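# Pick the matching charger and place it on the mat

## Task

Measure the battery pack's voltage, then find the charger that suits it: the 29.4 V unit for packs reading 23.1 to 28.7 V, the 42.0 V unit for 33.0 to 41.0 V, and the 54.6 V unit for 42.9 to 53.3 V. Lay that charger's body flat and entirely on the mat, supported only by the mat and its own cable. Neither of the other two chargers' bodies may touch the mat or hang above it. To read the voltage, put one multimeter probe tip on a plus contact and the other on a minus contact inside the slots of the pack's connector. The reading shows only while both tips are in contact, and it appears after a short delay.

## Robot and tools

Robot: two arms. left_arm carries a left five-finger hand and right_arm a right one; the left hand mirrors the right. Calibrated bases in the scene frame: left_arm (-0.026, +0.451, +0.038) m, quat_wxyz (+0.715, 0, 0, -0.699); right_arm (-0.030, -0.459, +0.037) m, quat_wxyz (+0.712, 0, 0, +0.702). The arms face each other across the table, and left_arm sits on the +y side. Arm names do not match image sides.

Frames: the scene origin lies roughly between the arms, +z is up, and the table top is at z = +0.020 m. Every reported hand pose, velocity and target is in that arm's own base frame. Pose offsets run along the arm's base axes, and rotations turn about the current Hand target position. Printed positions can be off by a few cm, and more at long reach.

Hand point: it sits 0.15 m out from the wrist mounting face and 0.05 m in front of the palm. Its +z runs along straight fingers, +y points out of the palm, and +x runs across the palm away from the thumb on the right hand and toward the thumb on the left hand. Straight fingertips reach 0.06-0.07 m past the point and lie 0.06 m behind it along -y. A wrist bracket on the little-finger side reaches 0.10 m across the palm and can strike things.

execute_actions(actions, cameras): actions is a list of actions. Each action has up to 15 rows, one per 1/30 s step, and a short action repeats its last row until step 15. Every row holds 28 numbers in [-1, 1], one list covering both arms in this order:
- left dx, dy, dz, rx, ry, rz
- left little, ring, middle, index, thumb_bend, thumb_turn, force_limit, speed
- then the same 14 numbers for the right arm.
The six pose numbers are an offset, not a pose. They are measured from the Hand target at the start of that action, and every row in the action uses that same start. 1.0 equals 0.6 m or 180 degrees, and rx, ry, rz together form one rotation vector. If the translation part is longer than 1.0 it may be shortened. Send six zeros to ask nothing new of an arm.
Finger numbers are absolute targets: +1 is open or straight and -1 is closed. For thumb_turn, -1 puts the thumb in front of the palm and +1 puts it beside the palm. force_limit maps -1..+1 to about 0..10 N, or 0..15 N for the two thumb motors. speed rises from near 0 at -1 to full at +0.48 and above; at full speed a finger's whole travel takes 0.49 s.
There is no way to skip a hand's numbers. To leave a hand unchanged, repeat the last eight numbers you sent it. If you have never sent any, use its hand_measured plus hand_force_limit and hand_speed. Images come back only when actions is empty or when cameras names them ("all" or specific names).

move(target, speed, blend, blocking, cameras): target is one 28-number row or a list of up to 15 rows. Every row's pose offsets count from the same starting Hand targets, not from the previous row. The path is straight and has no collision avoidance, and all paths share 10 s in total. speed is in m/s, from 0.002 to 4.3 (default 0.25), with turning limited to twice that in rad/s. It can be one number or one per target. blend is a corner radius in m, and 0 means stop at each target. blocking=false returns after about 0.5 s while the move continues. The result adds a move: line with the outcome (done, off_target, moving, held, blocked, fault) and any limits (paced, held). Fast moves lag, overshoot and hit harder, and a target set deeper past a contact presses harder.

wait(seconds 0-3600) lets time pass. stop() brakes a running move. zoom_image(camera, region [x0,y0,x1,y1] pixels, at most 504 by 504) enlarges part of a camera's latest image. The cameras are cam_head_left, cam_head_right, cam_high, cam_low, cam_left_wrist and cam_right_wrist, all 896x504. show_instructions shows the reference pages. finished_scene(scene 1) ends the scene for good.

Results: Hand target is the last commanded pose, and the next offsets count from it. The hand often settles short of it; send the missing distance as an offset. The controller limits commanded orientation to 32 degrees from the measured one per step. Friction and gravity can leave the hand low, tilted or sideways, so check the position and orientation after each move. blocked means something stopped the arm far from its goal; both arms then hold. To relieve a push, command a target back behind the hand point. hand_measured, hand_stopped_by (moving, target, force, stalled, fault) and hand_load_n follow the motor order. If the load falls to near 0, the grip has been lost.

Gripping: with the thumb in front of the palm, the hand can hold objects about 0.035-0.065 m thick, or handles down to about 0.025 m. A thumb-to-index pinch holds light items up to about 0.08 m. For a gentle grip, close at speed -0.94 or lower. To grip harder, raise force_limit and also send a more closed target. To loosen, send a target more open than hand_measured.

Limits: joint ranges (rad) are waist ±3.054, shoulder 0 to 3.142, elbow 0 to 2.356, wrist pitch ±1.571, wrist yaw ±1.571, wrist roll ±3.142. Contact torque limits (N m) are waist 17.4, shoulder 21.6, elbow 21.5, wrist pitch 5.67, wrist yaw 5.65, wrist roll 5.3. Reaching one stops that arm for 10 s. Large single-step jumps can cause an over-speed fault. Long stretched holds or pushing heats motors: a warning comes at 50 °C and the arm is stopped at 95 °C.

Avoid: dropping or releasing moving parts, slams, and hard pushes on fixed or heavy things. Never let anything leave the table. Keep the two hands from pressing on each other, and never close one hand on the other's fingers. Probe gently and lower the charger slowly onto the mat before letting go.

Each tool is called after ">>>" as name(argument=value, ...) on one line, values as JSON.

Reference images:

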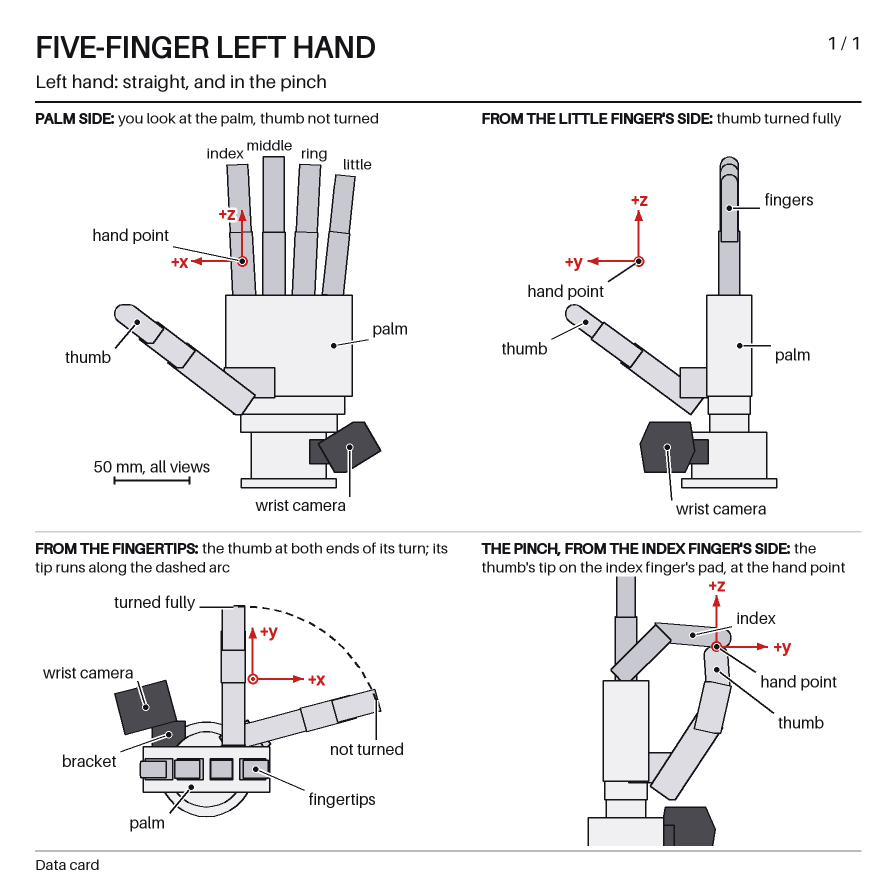

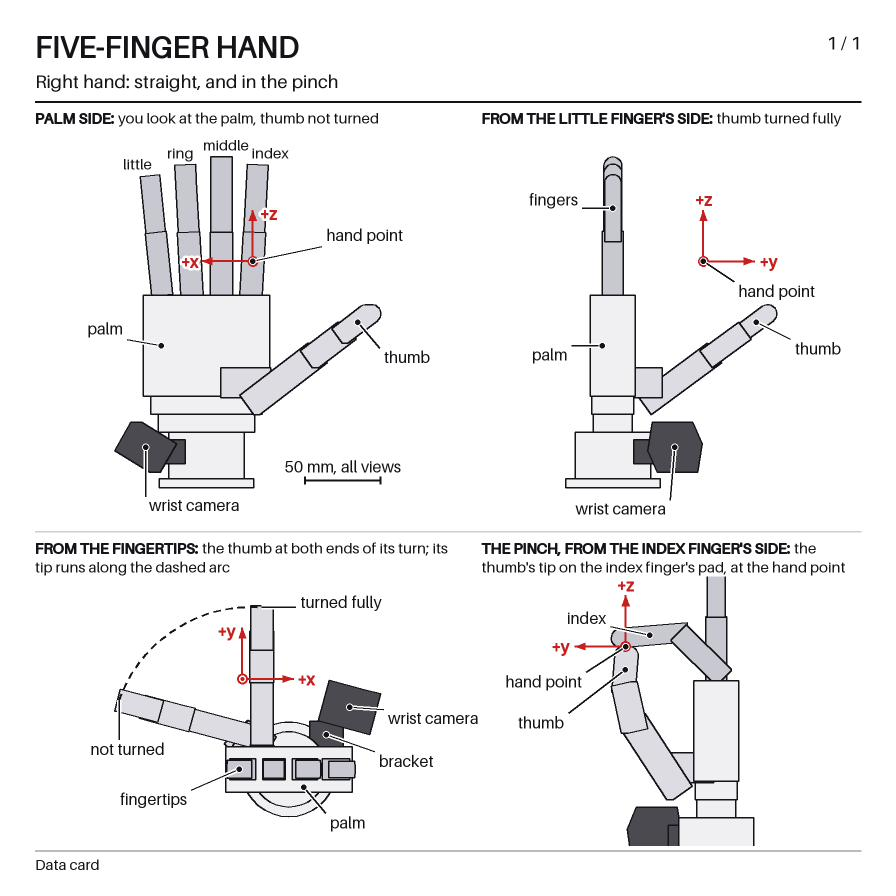

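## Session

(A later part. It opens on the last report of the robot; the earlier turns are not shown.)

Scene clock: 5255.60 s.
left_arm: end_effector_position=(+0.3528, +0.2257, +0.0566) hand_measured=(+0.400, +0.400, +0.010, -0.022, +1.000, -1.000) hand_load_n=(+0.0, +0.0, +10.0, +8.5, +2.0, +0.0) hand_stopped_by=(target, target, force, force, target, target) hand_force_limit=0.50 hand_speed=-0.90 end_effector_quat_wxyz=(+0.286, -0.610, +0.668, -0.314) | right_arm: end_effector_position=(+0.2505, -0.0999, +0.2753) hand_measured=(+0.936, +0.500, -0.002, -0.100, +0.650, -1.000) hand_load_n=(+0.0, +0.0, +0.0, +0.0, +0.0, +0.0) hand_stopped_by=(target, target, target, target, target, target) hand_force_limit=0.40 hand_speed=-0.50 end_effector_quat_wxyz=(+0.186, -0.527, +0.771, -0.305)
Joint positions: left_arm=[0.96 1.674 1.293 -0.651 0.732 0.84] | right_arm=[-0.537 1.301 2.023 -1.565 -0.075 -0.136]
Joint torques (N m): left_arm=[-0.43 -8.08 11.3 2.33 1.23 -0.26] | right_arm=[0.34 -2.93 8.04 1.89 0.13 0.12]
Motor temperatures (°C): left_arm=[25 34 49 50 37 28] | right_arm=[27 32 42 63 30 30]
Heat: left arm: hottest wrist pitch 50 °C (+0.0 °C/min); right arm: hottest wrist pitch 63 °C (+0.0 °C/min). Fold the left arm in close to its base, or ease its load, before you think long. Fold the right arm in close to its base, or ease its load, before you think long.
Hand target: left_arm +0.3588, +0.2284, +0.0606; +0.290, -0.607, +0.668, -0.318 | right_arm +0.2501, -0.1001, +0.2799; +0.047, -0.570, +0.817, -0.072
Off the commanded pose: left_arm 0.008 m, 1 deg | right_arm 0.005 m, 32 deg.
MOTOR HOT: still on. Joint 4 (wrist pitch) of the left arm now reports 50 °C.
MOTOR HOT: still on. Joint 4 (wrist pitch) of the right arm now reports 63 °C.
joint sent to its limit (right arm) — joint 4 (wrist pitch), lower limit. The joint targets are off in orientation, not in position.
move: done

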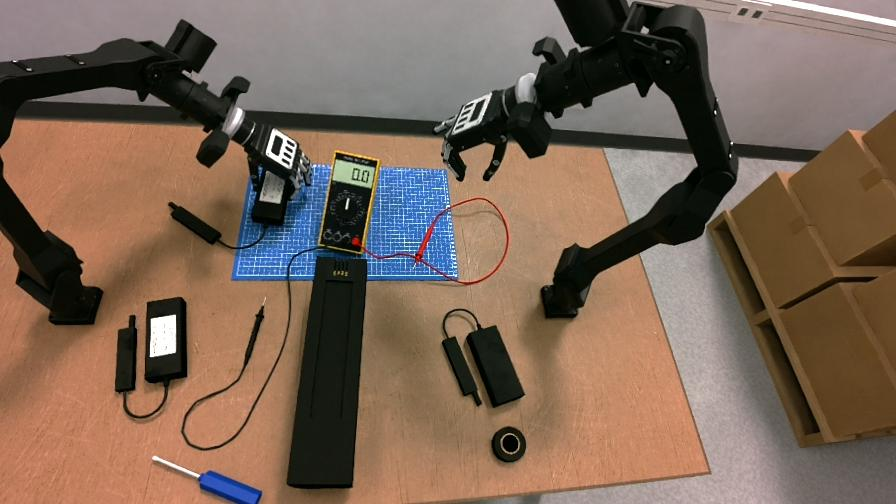

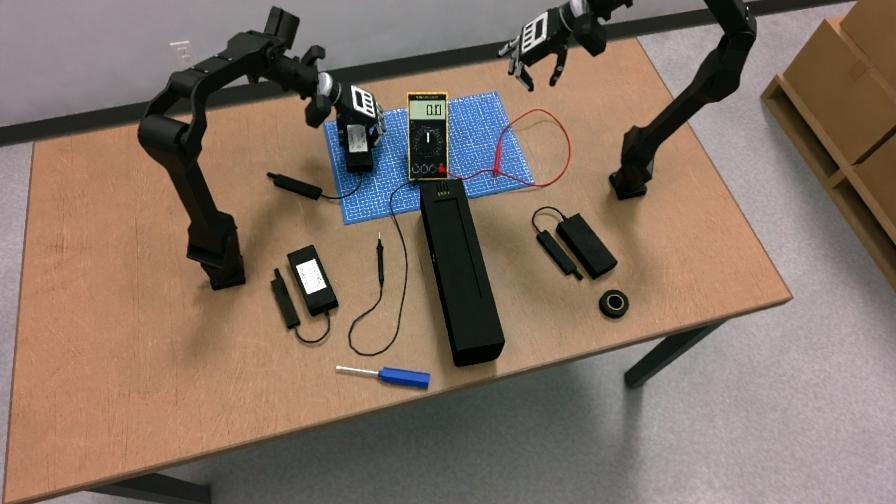

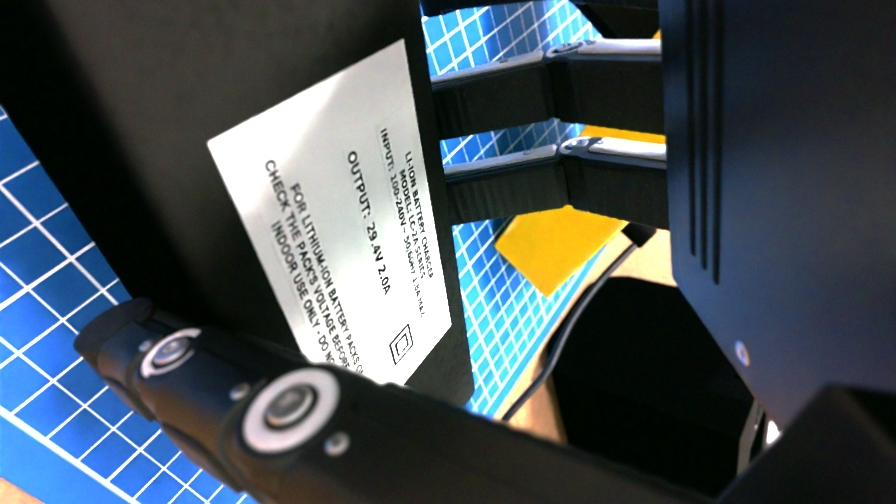

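>>> move(target=[0,0,-0.055,0,0,0,0.4,0.4,-0.15,-0.25,1,-1,0.5,-0.9, 0,0,0,0,0,0,1,0.5,0,-0.1,0.65,-1,0.4,-0.5], speed=0.05, cameras=["cam_head_left","cam_high","cam_left_wrist"])

>>> zoom_image(camera="cam_head_left", region=[190, 150, 340, 290])

Scene clock: 5262.27 s.
left_arm: end_effector_position=(+0.3590, +0.2337, +0.0358) hand_measured=(+0.400, +0.400, +0.010, -0.022, +1.000, -1.000) hand_load_n=(+0.0, +0.0, +9.5, +8.5, +2.0, +0.0) hand_stopped_by=(target, target, force, force, target, target) hand_force_limit=0.50 hand_speed=-0.90 end_effector_quat_wxyz=(+0.300, -0.604, +0.669, -0.312) | right_arm: end_effector_position=(+0.2505, -0.0999, +0.2753) hand_measured=(+0.936, +0.500, -0.002, -0.100, +0.650, -1.000) hand_load_n=(+0.0, +0.0, +0.0, +0.0, +0.0, +0.0) hand_stopped_by=(target, target, target, target, target, target) hand_force_limit=0.40 hand_speed=-0.50 end_effector_quat_wxyz=(+0.186, -0.527, +0.771, -0.305)
Joint positions: left_arm=[0.96 1.698 1.222 -0.524 0.733 0.836] | right_arm=[-0.537 1.301 2.023 -1.565 -0.075 -0.136]
Joint torques (N m): left_arm=[-0.19 -8.1 7.21 2.5 1.14 -0.07] | right_arm=[0.31 -2.92 8.08 1.88 0.14 0.12]
Motor temperatures (°C): left_arm=[25 34 49 52 37 28] | right_arm=[27 32 42 63 30 30]
Heat: left arm: hottest wrist pitch 52 °C (+3.0 °C/min); right arm: hottest wrist pitch 63 °C (+0.0 °C/min). Fold the left arm in close to its base, or ease its load, before you think long. Fold the right arm in close to its base, or ease its load, before you think long.
Hand target: left_arm +0.3588, +0.2284, +0.0276; +0.290, -0.607, +0.668, -0.318 | right_arm +0.2501, -0.1001, +0.2799; +0.047, -0.570, +0.817, -0.072
Off the commanded pose: left_arm 0.010 m, 1 deg | right_arm 0.005 m, 32 deg.
MOTOR HOT: still on. Joint 4 (wrist pitch) of the left arm now reports 52 °C.
MOTOR HOT: still on. Joint 4 (wrist pitch) of the right arm now reports 63 °C.
joint sent to its limit (right arm) — joint 4 (wrist pitch), lower limit. The joint targets are off in orientation, not in position.
move: off_target (left_arm)

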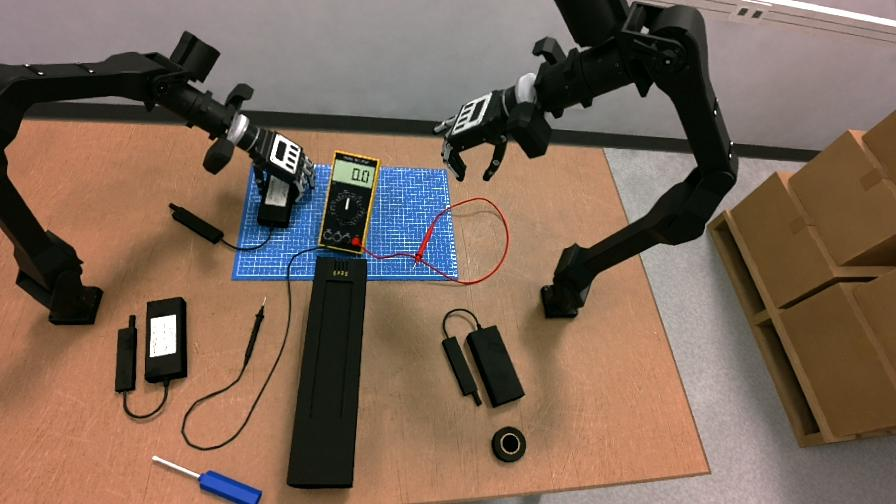

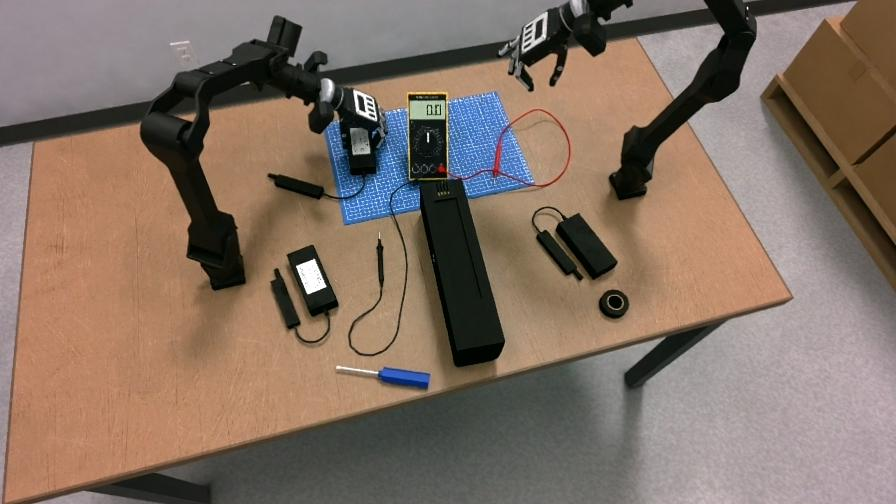

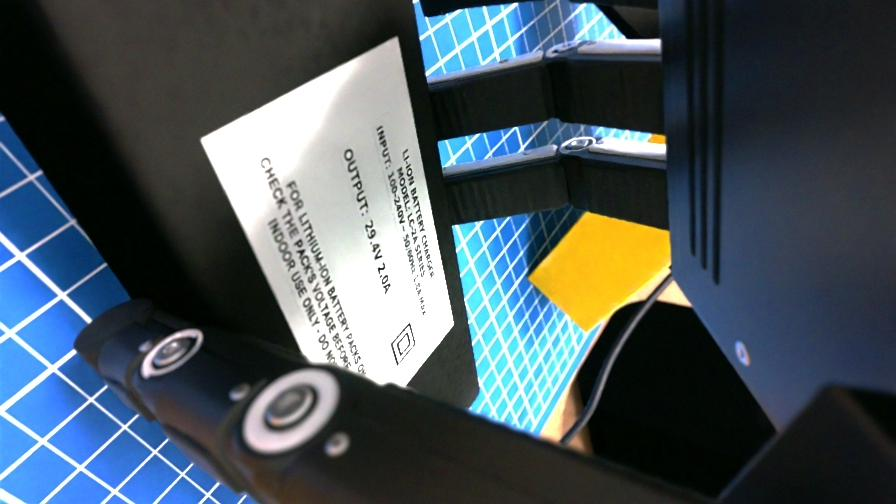

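Scaled by 3.360 from the camera's image (finer frame: 1280x720).

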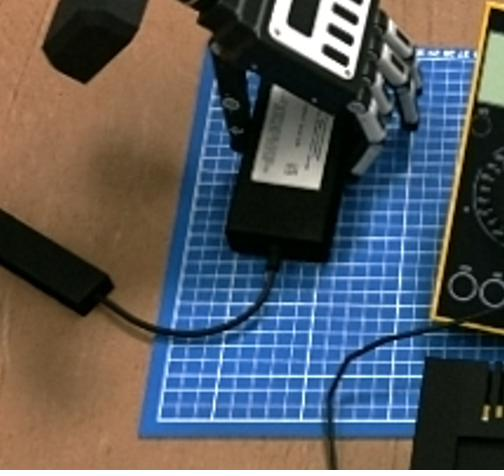

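>>> move(target=[0,0,-0.028,0,0,0,0.4,0.4,-0.15,-0.25,1,-1,0.5,-0.9, 0,0,0,0,0,0,1,0.5,0,-0.1,0.65,-1,0.4,-0.5], speed=0.04, cameras=["cam_head_left","cam_high","cam_left_wrist"])

>>> zoom_image(camera="cam_head_left", region=[190, 150, 340, 290])

>>> zoom_image(camera="cam_high", region=[310, 100, 410, 200])

Scene clock: 5267.63 s.
left_arm: end_effector_position=(+0.3618, +0.2348, +0.0254) hand_measured=(+0.400, +0.400, +0.010, -0.022, +1.000, -1.000) hand_load_n=(+0.0, +0.0, +9.0, +7.5, +2.0, +0.0) hand_stopped_by=(target, target, force, force, target, target) hand_force_limit=0.50 hand_speed=-0.90 end_effector_quat_wxyz=(+0.306, -0.600, +0.669, -0.314) | right_arm: end_effector_position=(+0.2505, -0.0999, +0.2753) hand_measured=(+0.936, +0.500, -0.002, -0.100, +0.650, -1.000) hand_load_n=(+0.0, +0.0, +0.5, +0.0, +0.0, +0.0) hand_stopped_by=(target, target, target, target, target, target) hand_force_limit=0.40 hand_speed=-0.50 end_effector_quat_wxyz=(+0.186, -0.527, +0.771, -0.305)
Joint positions: left_arm=[0.96 1.707 1.179 -0.457 0.741 0.835] | right_arm=[-0.537 1.301 2.023 -1.565 -0.075 -0.136]
Joint torques (N m): left_arm=[-0.35 -7.21 6.5 2.4 0.92 -0.1] | right_arm=[0.3 -2.92 8.06 1.87 0.13 0.11]
Motor temperatures (°C): left_arm=[25 35 48 53 37 28] | right_arm=[27 32 42 63 30 30]
Heat: left arm: hottest wrist pitch 53 °C (+4.0 °C/min); right arm: hottest wrist pitch 63 °C (+0.0 °C/min). Fold the left arm in close to its base, or ease its load, before you think long. Fold the right arm in close to its base, or ease its load, before you think long.
Hand target: left_arm +0.3587, +0.2284, +0.0108; +0.290, -0.607, +0.668, -0.318 | right_arm +0.2501, -0.1001, +0.2799; +0.047, -0.570, +0.817, -0.072
Off the commanded pose: left_arm 0.016 m, 2 deg | right_arm 0.005 m, 32 deg.
MOTOR HOT: still on. Joint 4 (wrist pitch) of the left arm now reports 53 °C.
MOTOR HOT: still on. Joint 4 (wrist pitch) of the right arm now reports 63 °C.
joint sent to its limit (right arm) — joint 4 (wrist pitch), lower limit. The joint targets are off in orientation, not in position.
move: off_target (left_arm)

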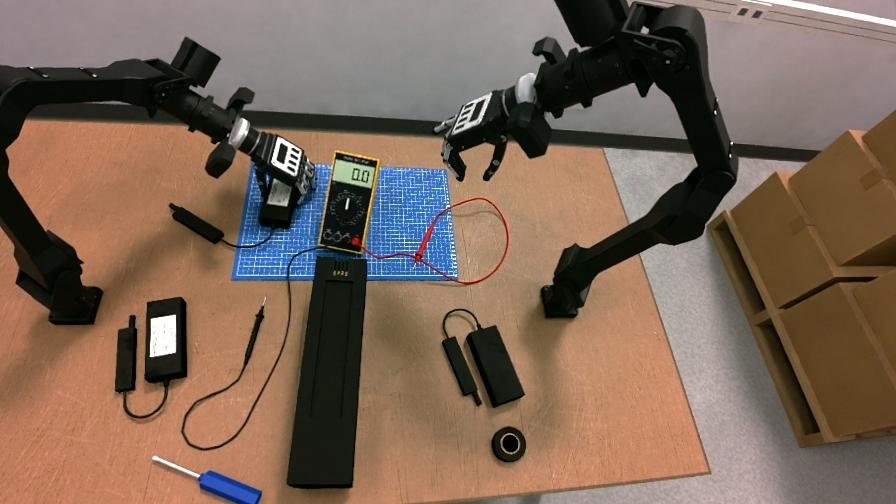

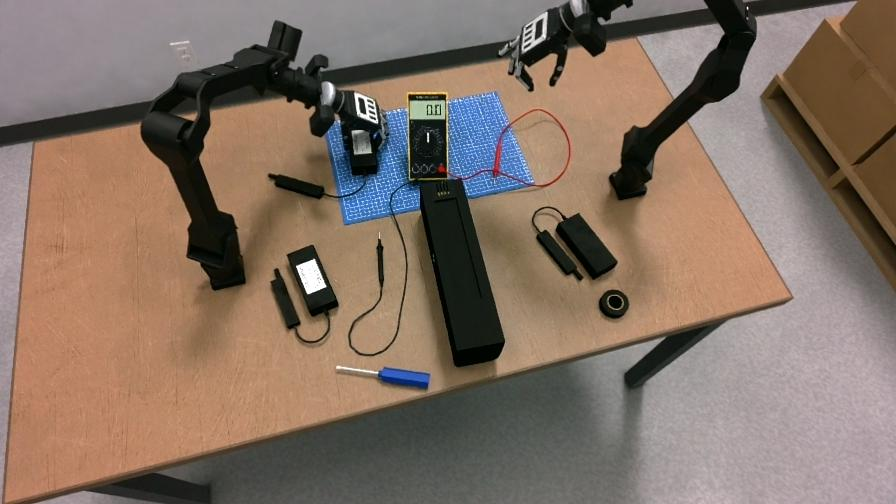

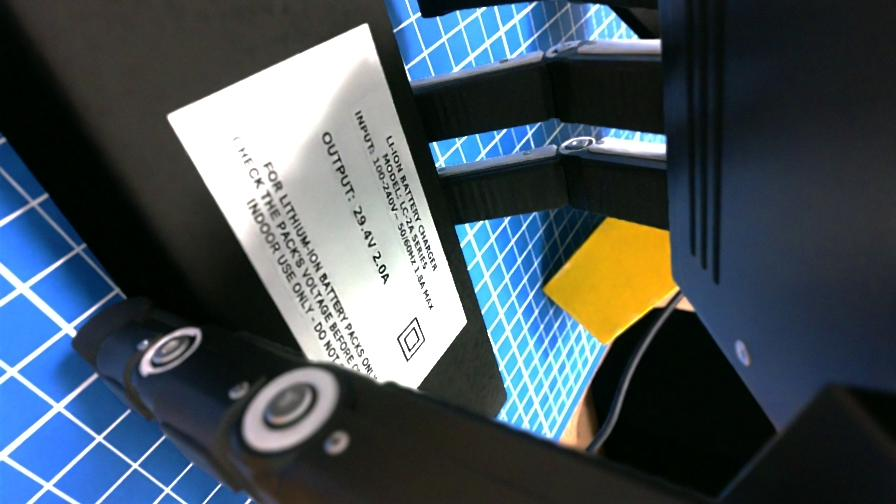

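Scaled by 3.360 from the camera's image (finer frame: 1280x720).

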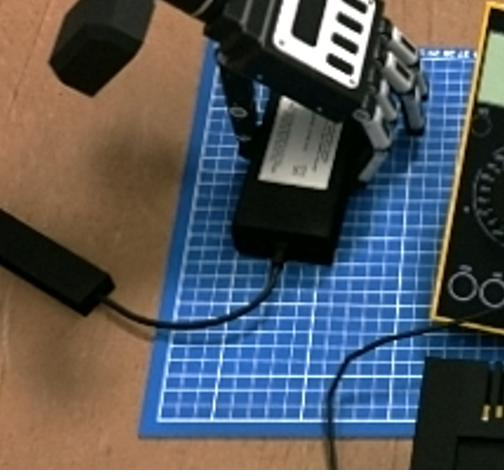

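Scaled by 5.040 from the camera's image (finer frame: 1280x720).

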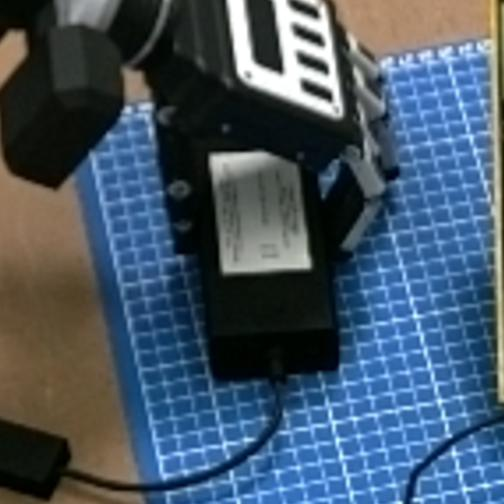

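>>> zoom_image(camera="cam_left_wrist", region=[0, 100, 300, 504])

>>> move(target=[0,0,-0.012,0,0,0,0.4,0.4,-0.15,-0.25,1,-1,0.5,-0.9, 0,0,0,0,0,0,1,0.5,0,-0.1,0.65,-1,0.4,-0.5], speed=0.03, cameras=["cam_head_left","cam_high","cam_left_wrist"])

>>> zoom_image(camera="cam_head_left", region=[190, 150, 340, 290])

Scaled by 1.248 from the camera's image (finer frame: 1280x720).

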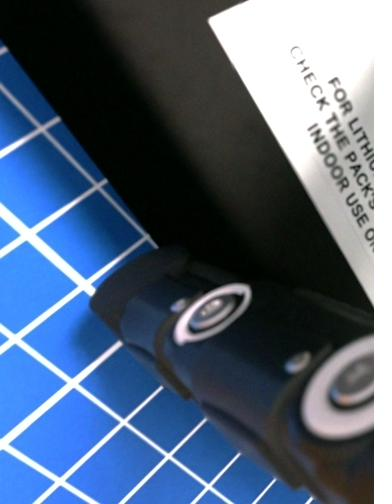

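Scene clock: 5273.10 s.
left_arm: end_effector_position=(+0.3643, +0.2353, +0.0240) hand_measured=(+0.400, +0.400, +0.010, -0.022, +1.000, -1.000) hand_load_n=(+0.0, +0.0, +8.5, +7.5, +2.5, +0.0) hand_stopped_by=(target, target, force, force, target, target) hand_force_limit=0.50 hand_speed=-0.90 end_effector_quat_wxyz=(+0.312, -0.595, +0.669, -0.317) | right_arm: end_effector_position=(+0.2505, -0.0999, +0.2753) hand_measured=(+0.936, +0.500, -0.002, -0.100, +0.650, -1.000) hand_load_n=(+0.0, +0.0, +0.0, +0.0, +0.0, +0.0) hand_stopped_by=(target, target, target, target, target, target) hand_force_limit=0.40 hand_speed=-0.50 end_effector_quat_wxyz=(+0.186, -0.527, +0.771, -0.305)
Joint positions: left_arm=[0.96 1.708 1.164 -0.427 0.749 0.834] | right_arm=[-0.537 1.301 2.023 -1.565 -0.075 -0.136]
Joint torques (N m): left_arm=[-0.39 -6.44 5.88 2.26 0.69 0.02] | right_arm=[0.31 -2.95 7.99 1.88 0.12 0.13]
Motor temperatures (°C): left_arm=[25 35 47 53 37 28] | right_arm=[27 32 42 63 30 30]
Heat: left arm: hottest wrist pitch 53 °C (+4.1 °C/min); right arm: hottest wrist pitch 63 °C (+0.0 °C/min). Fold the left arm in close to its base, or ease its load, before you think long. Fold the right arm in close to its base, or ease its load, before you think long.
Hand target: left_arm +0.3588, +0.2284, +0.0037; +0.290, -0.607, +0.668, -0.318 | right_arm +0.2501, -0.1001, +0.2799; +0.047, -0.570, +0.817, -0.072
Off the commanded pose: left_arm 0.022 m, 3 deg | right_arm 0.005 m, 32 deg.
MOTOR HOT: still on. Joint 4 (wrist pitch) of the left arm now reports 53 °C.
MOTOR HOT: still on. Joint 4 (wrist pitch) of the right arm now reports 63 °C.
joint sent to its limit (right arm) — joint 4 (wrist pitch), lower limit. The joint targets are off in orientation, not in position.
move: off_target (left_arm)

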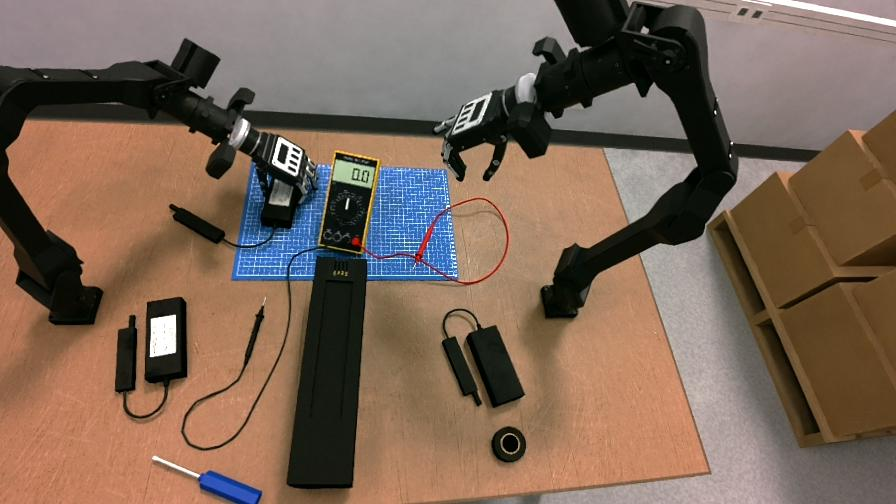

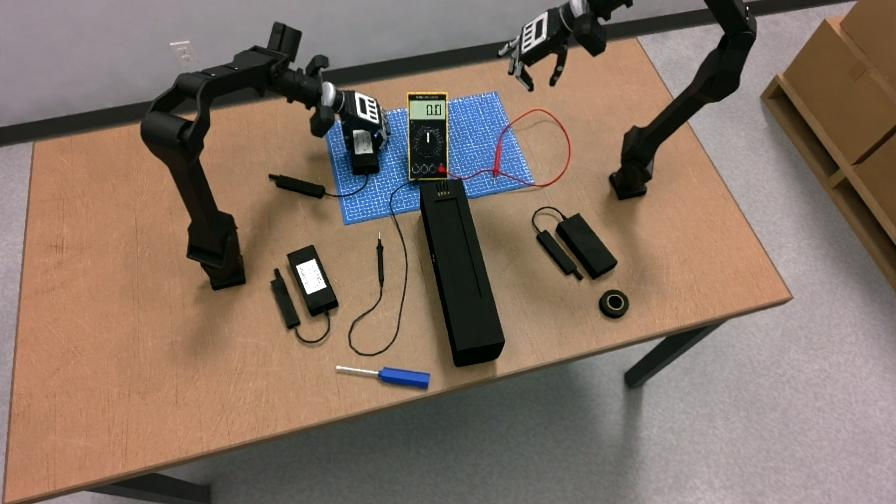

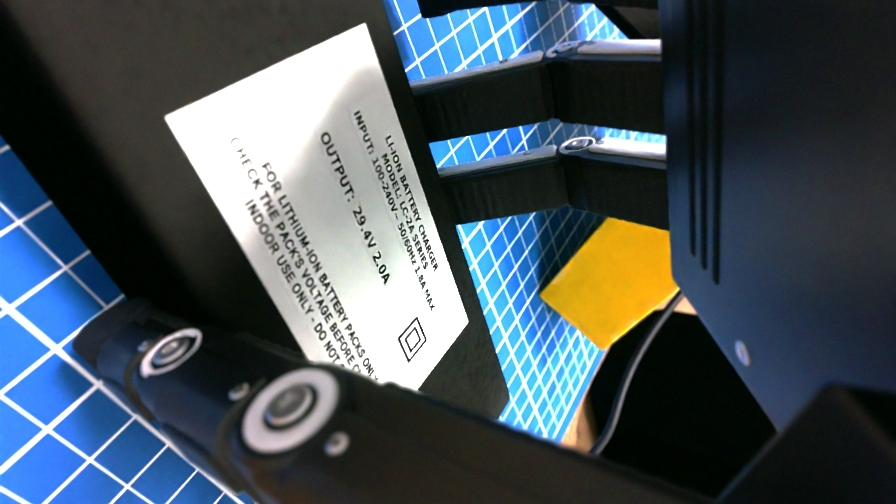

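Scaled by 3.360 from the camera's image (finer frame: 1280x720).

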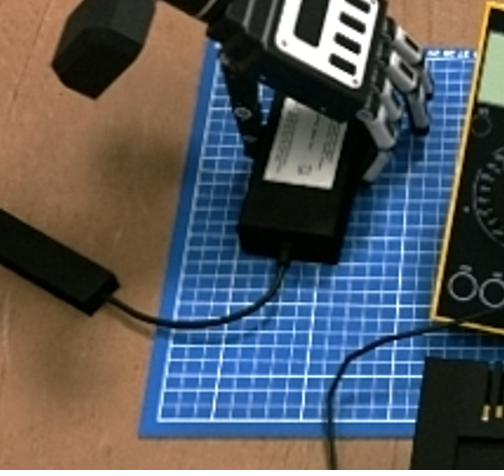

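>>> zoom_image(camera="cam_head_left", region=[240, 175, 310, 240])

>>> zoom_image(camera="cam_high", region=[330, 120, 400, 190])

Scaled by 7.200 from the camera's image (finer frame: 1280x720).

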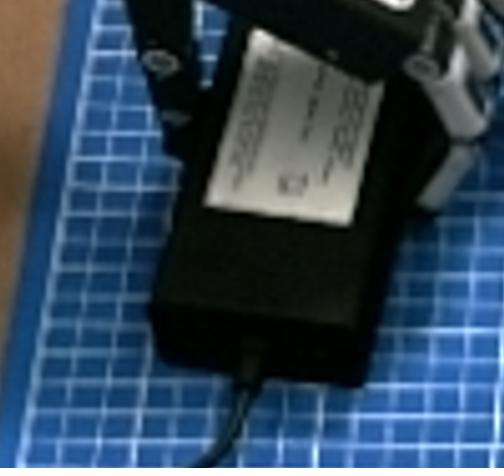

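Scaled by 7.200 from the camera's image (finer frame: 1280x720).

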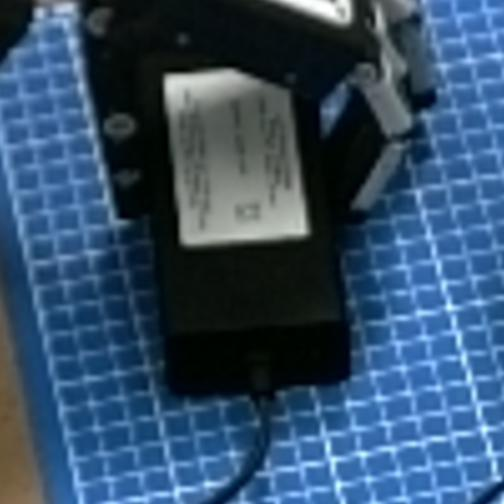

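>>> move(target=[0,0,0,0,0,0,0.4,0.4,0.03,0.0,1,-1,0.5,-0.95, 0,0,0,0,0,0,1,0.5,0,-0.1,0.65,-1,0.4,-0.5], speed=0.03, cameras=["cam_head_left","cam_high","cam_left_wrist"])

>>> zoom_image(camera="cam_head_left", region=[240, 175, 310, 240])

Scene clock: 5281.20 s.
left_arm: end_effector_position=(+0.3641, +0.2354, +0.0224) hand_measured=(+0.400, +0.400, +0.030, +0.000, +1.000, -1.000) hand_load_n=(+0.0, +0.0, +3.0, +2.5, +0.5, +0.0) hand_stopped_by=(target, target, target, target, target, target) hand_force_limit=0.50 hand_speed=-0.95 end_effector_quat_wxyz=(+0.311, -0.596, +0.669, -0.316) | right_arm: end_effector_position=(+0.2505, -0.0999, +0.2753) hand_measured=(+0.936, +0.500, -0.002, -0.100, +0.650, -1.000) hand_load_n=(+0.0, +0.0, +0.0, +0.0, +0.0, +0.0) hand_stopped_by=(target, target, target, target, target, target) hand_force_limit=0.40 hand_speed=-0.50 end_effector_quat_wxyz=(+0.186, -0.527, +0.771, -0.305)
Joint positions: left_arm=[0.96 1.711 1.163 -0.425 0.748 0.834] | right_arm=[-0.537 1.301 2.023 -1.565 -0.075 -0.136]
Joint torques (N m): left_arm=[-0.21 -7.01 6.02 2.16 0.67 -0.03] | right_arm=[0.37 -2.89 8.02 1.87 0.13 0.12]
Motor temperatures (°C): left_arm=[25 34 46 54 36 28] | right_arm=[27 32 42 63 30 30]
Heat: left arm: hottest wrist pitch 54 °C (+6.1 °C/min); right arm: hottest wrist pitch 63 °C (+0.0 °C/min). Fold the left arm in close to its base, or ease its load, before you think long. Fold the right arm in close to its base, or ease its load, before you think long.
Hand target: left_arm +0.3587, +0.2284, +0.0036; +0.290, -0.607, +0.668, -0.318 | right_arm +0.2501, -0.1001, +0.2799; +0.047, -0.570, +0.817, -0.072
Off the commanded pose: left_arm 0.021 m, 3 deg | right_arm 0.005 m, 32 deg.
MOTOR HOT: still on. Joint 4 (wrist pitch) of the left arm now reports 54 °C.
MOTOR HOT: still on. Joint 4 (wrist pitch) of the right arm now reports 63 °C.
joint sent to its limit (right arm) — joint 4 (wrist pitch), lower limit. The joint targets are off in orientation, not in position.
move: done

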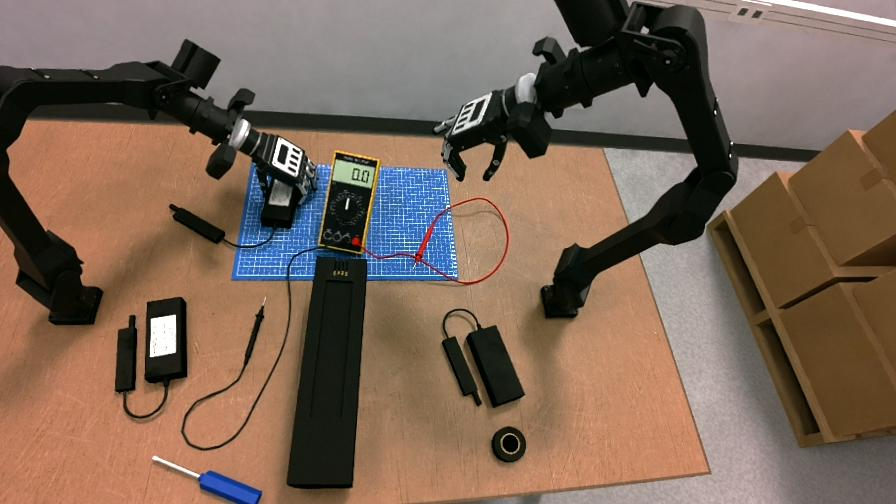

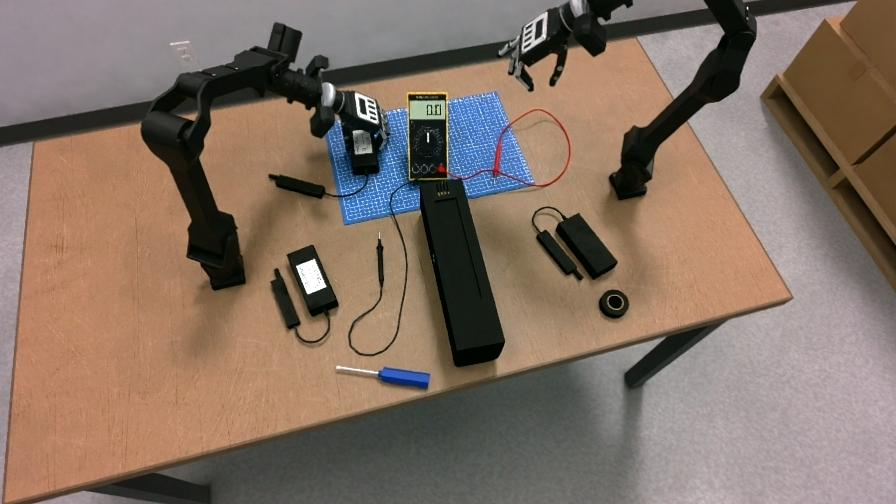

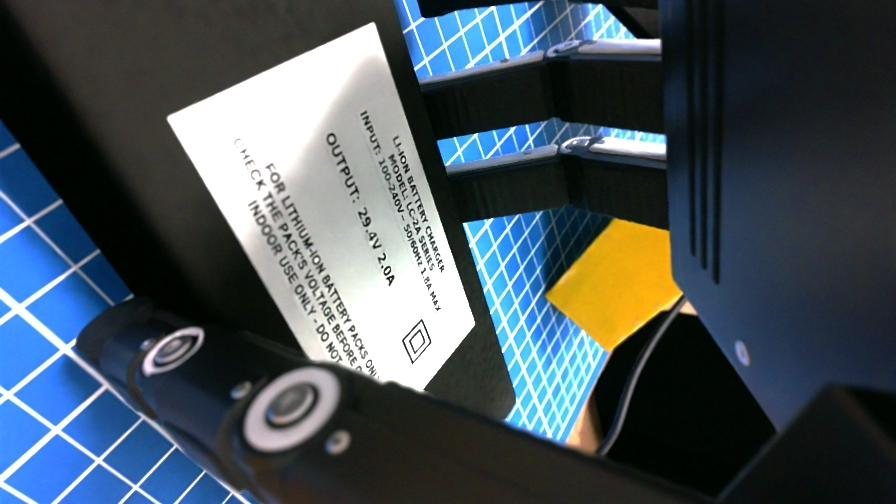

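Scaled by 7.200 from the camera's image (finer frame: 1280x720).

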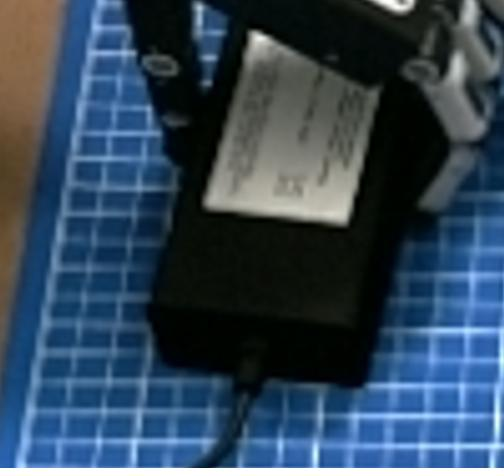

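>>> move(target=[[0.005,0.006,0.026,0,0,0,0.4,0.4,0.03,0.0,1,-1,0.5,-0.95, 0,0,0,0,0,0,1,0.5,0,-0.1,0.65,-1,0.4,-0.5],[0.005,0.006,0.026,0,0,0,0.5,0.5,0.35,0.35,1,-1,0.5,-0.8, 0,0,0,0,0,0,1,0.5,0,-0.1,0.65,-1,0.4,-0.5]], speed=0.03, cameras=["cam_head_left","cam_high","cam_left_wrist"])

>>> zoom_image(camera="cam_head_left", region=[240, 175, 310, 240])

>>> zoom_image(camera="cam_high", region=[330, 120, 400, 190])

Scene clock: 5288.97 s.
left_arm: end_effector_position=(+0.3599, +0.2315, +0.0236) hand_measured=(+0.500, +0.500, +0.350, +0.350, +1.000, -1.000) hand_load_n=(+0.0, +0.0, +0.0, +0.0, +0.0, +0.0) hand_stopped_by=(target, target, target, target, target, target) hand_force_limit=0.50 hand_speed=-0.80 end_effector_quat_wxyz=(+0.295, -0.605, +0.668, -0.317) | right_arm: end_effector_position=(+0.2505, -0.0999, +0.2753) hand_measured=(+0.936, +0.500, -0.002, -0.100, +0.650, -1.000) hand_load_n=(+0.0, +0.0, +0.0, +0.0, +0.0, +0.0) hand_stopped_by=(target, target, target, target, target, target) hand_force_limit=0.40 hand_speed=-0.50 end_effector_quat_wxyz=(+0.186, -0.527, +0.771, -0.305)
Joint positions: left_arm=[0.959 1.717 1.194 -0.485 0.741 0.834] | right_arm=[-0.537 1.301 2.023 -1.565 -0.075 -0.136]
Joint torques (N m): left_arm=[-0.32 -7.6 9.91 1.99 0.88 -0.14] | right_arm=[0.34 -2.97 8.01 1.88 0.12 0.11]
Motor temperatures (°C): left_arm=[25 35 46 53 35 28] | right_arm=[27 32 42 63 30 30]
Heat: left arm: hottest wrist pitch 53 °C (+5.0 °C/min); right arm: hottest wrist pitch 63 °C (+0.0 °C/min). Fold the left arm in close to its base, or ease its load, before you think long. Fold the right arm in close to its base, or ease its load, before you think long.
Hand target: left_arm +0.3617, +0.2319, +0.0192; +0.290, -0.607, +0.668, -0.318 | right_arm +0.2501, -0.1001, +0.2799; +0.047, -0.570, +0.817, -0.072
Off the commanded pose: left_arm 0.005 m, 1 deg | right_arm 0.005 m, 32 deg.
MOTOR HOT: still on. Joint 4 (wrist pitch) of the left arm now reports 53 °C.
MOTOR HOT: still on. Joint 4 (wrist pitch) of the right arm now reports 63 °C.
joint sent to its limit (right arm) — joint 4 (wrist pitch), lower limit. The joint targets are off in orientation, not in position.
move: done

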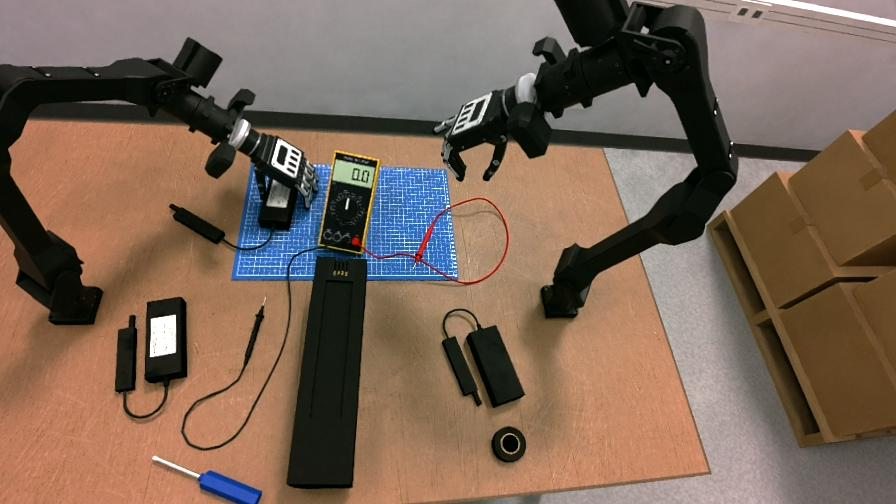

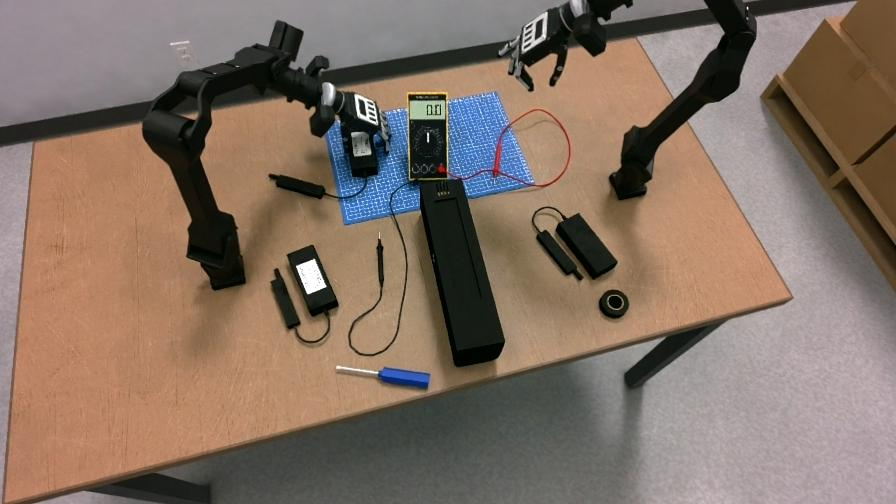

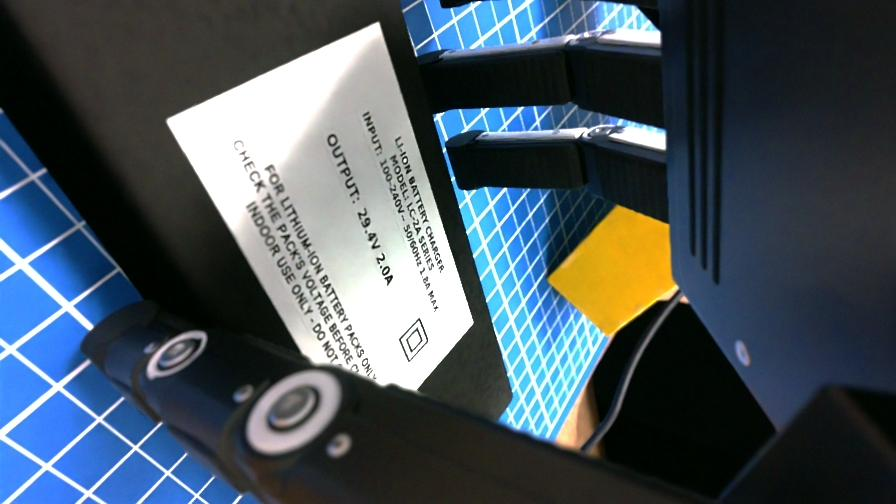

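Scaled by 7.200 from the camera's image (finer frame: 1280x720).

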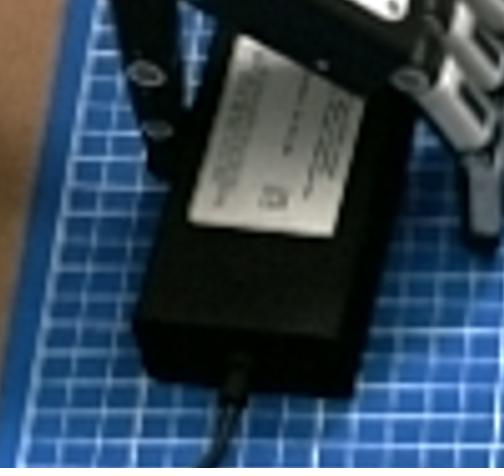

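Scaled by 7.200 from the camera's image (finer frame: 1280x720).

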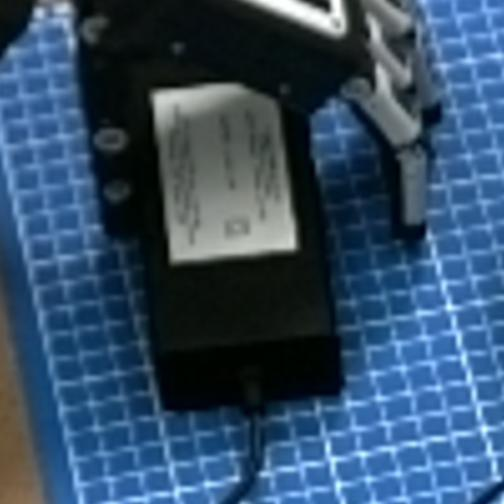

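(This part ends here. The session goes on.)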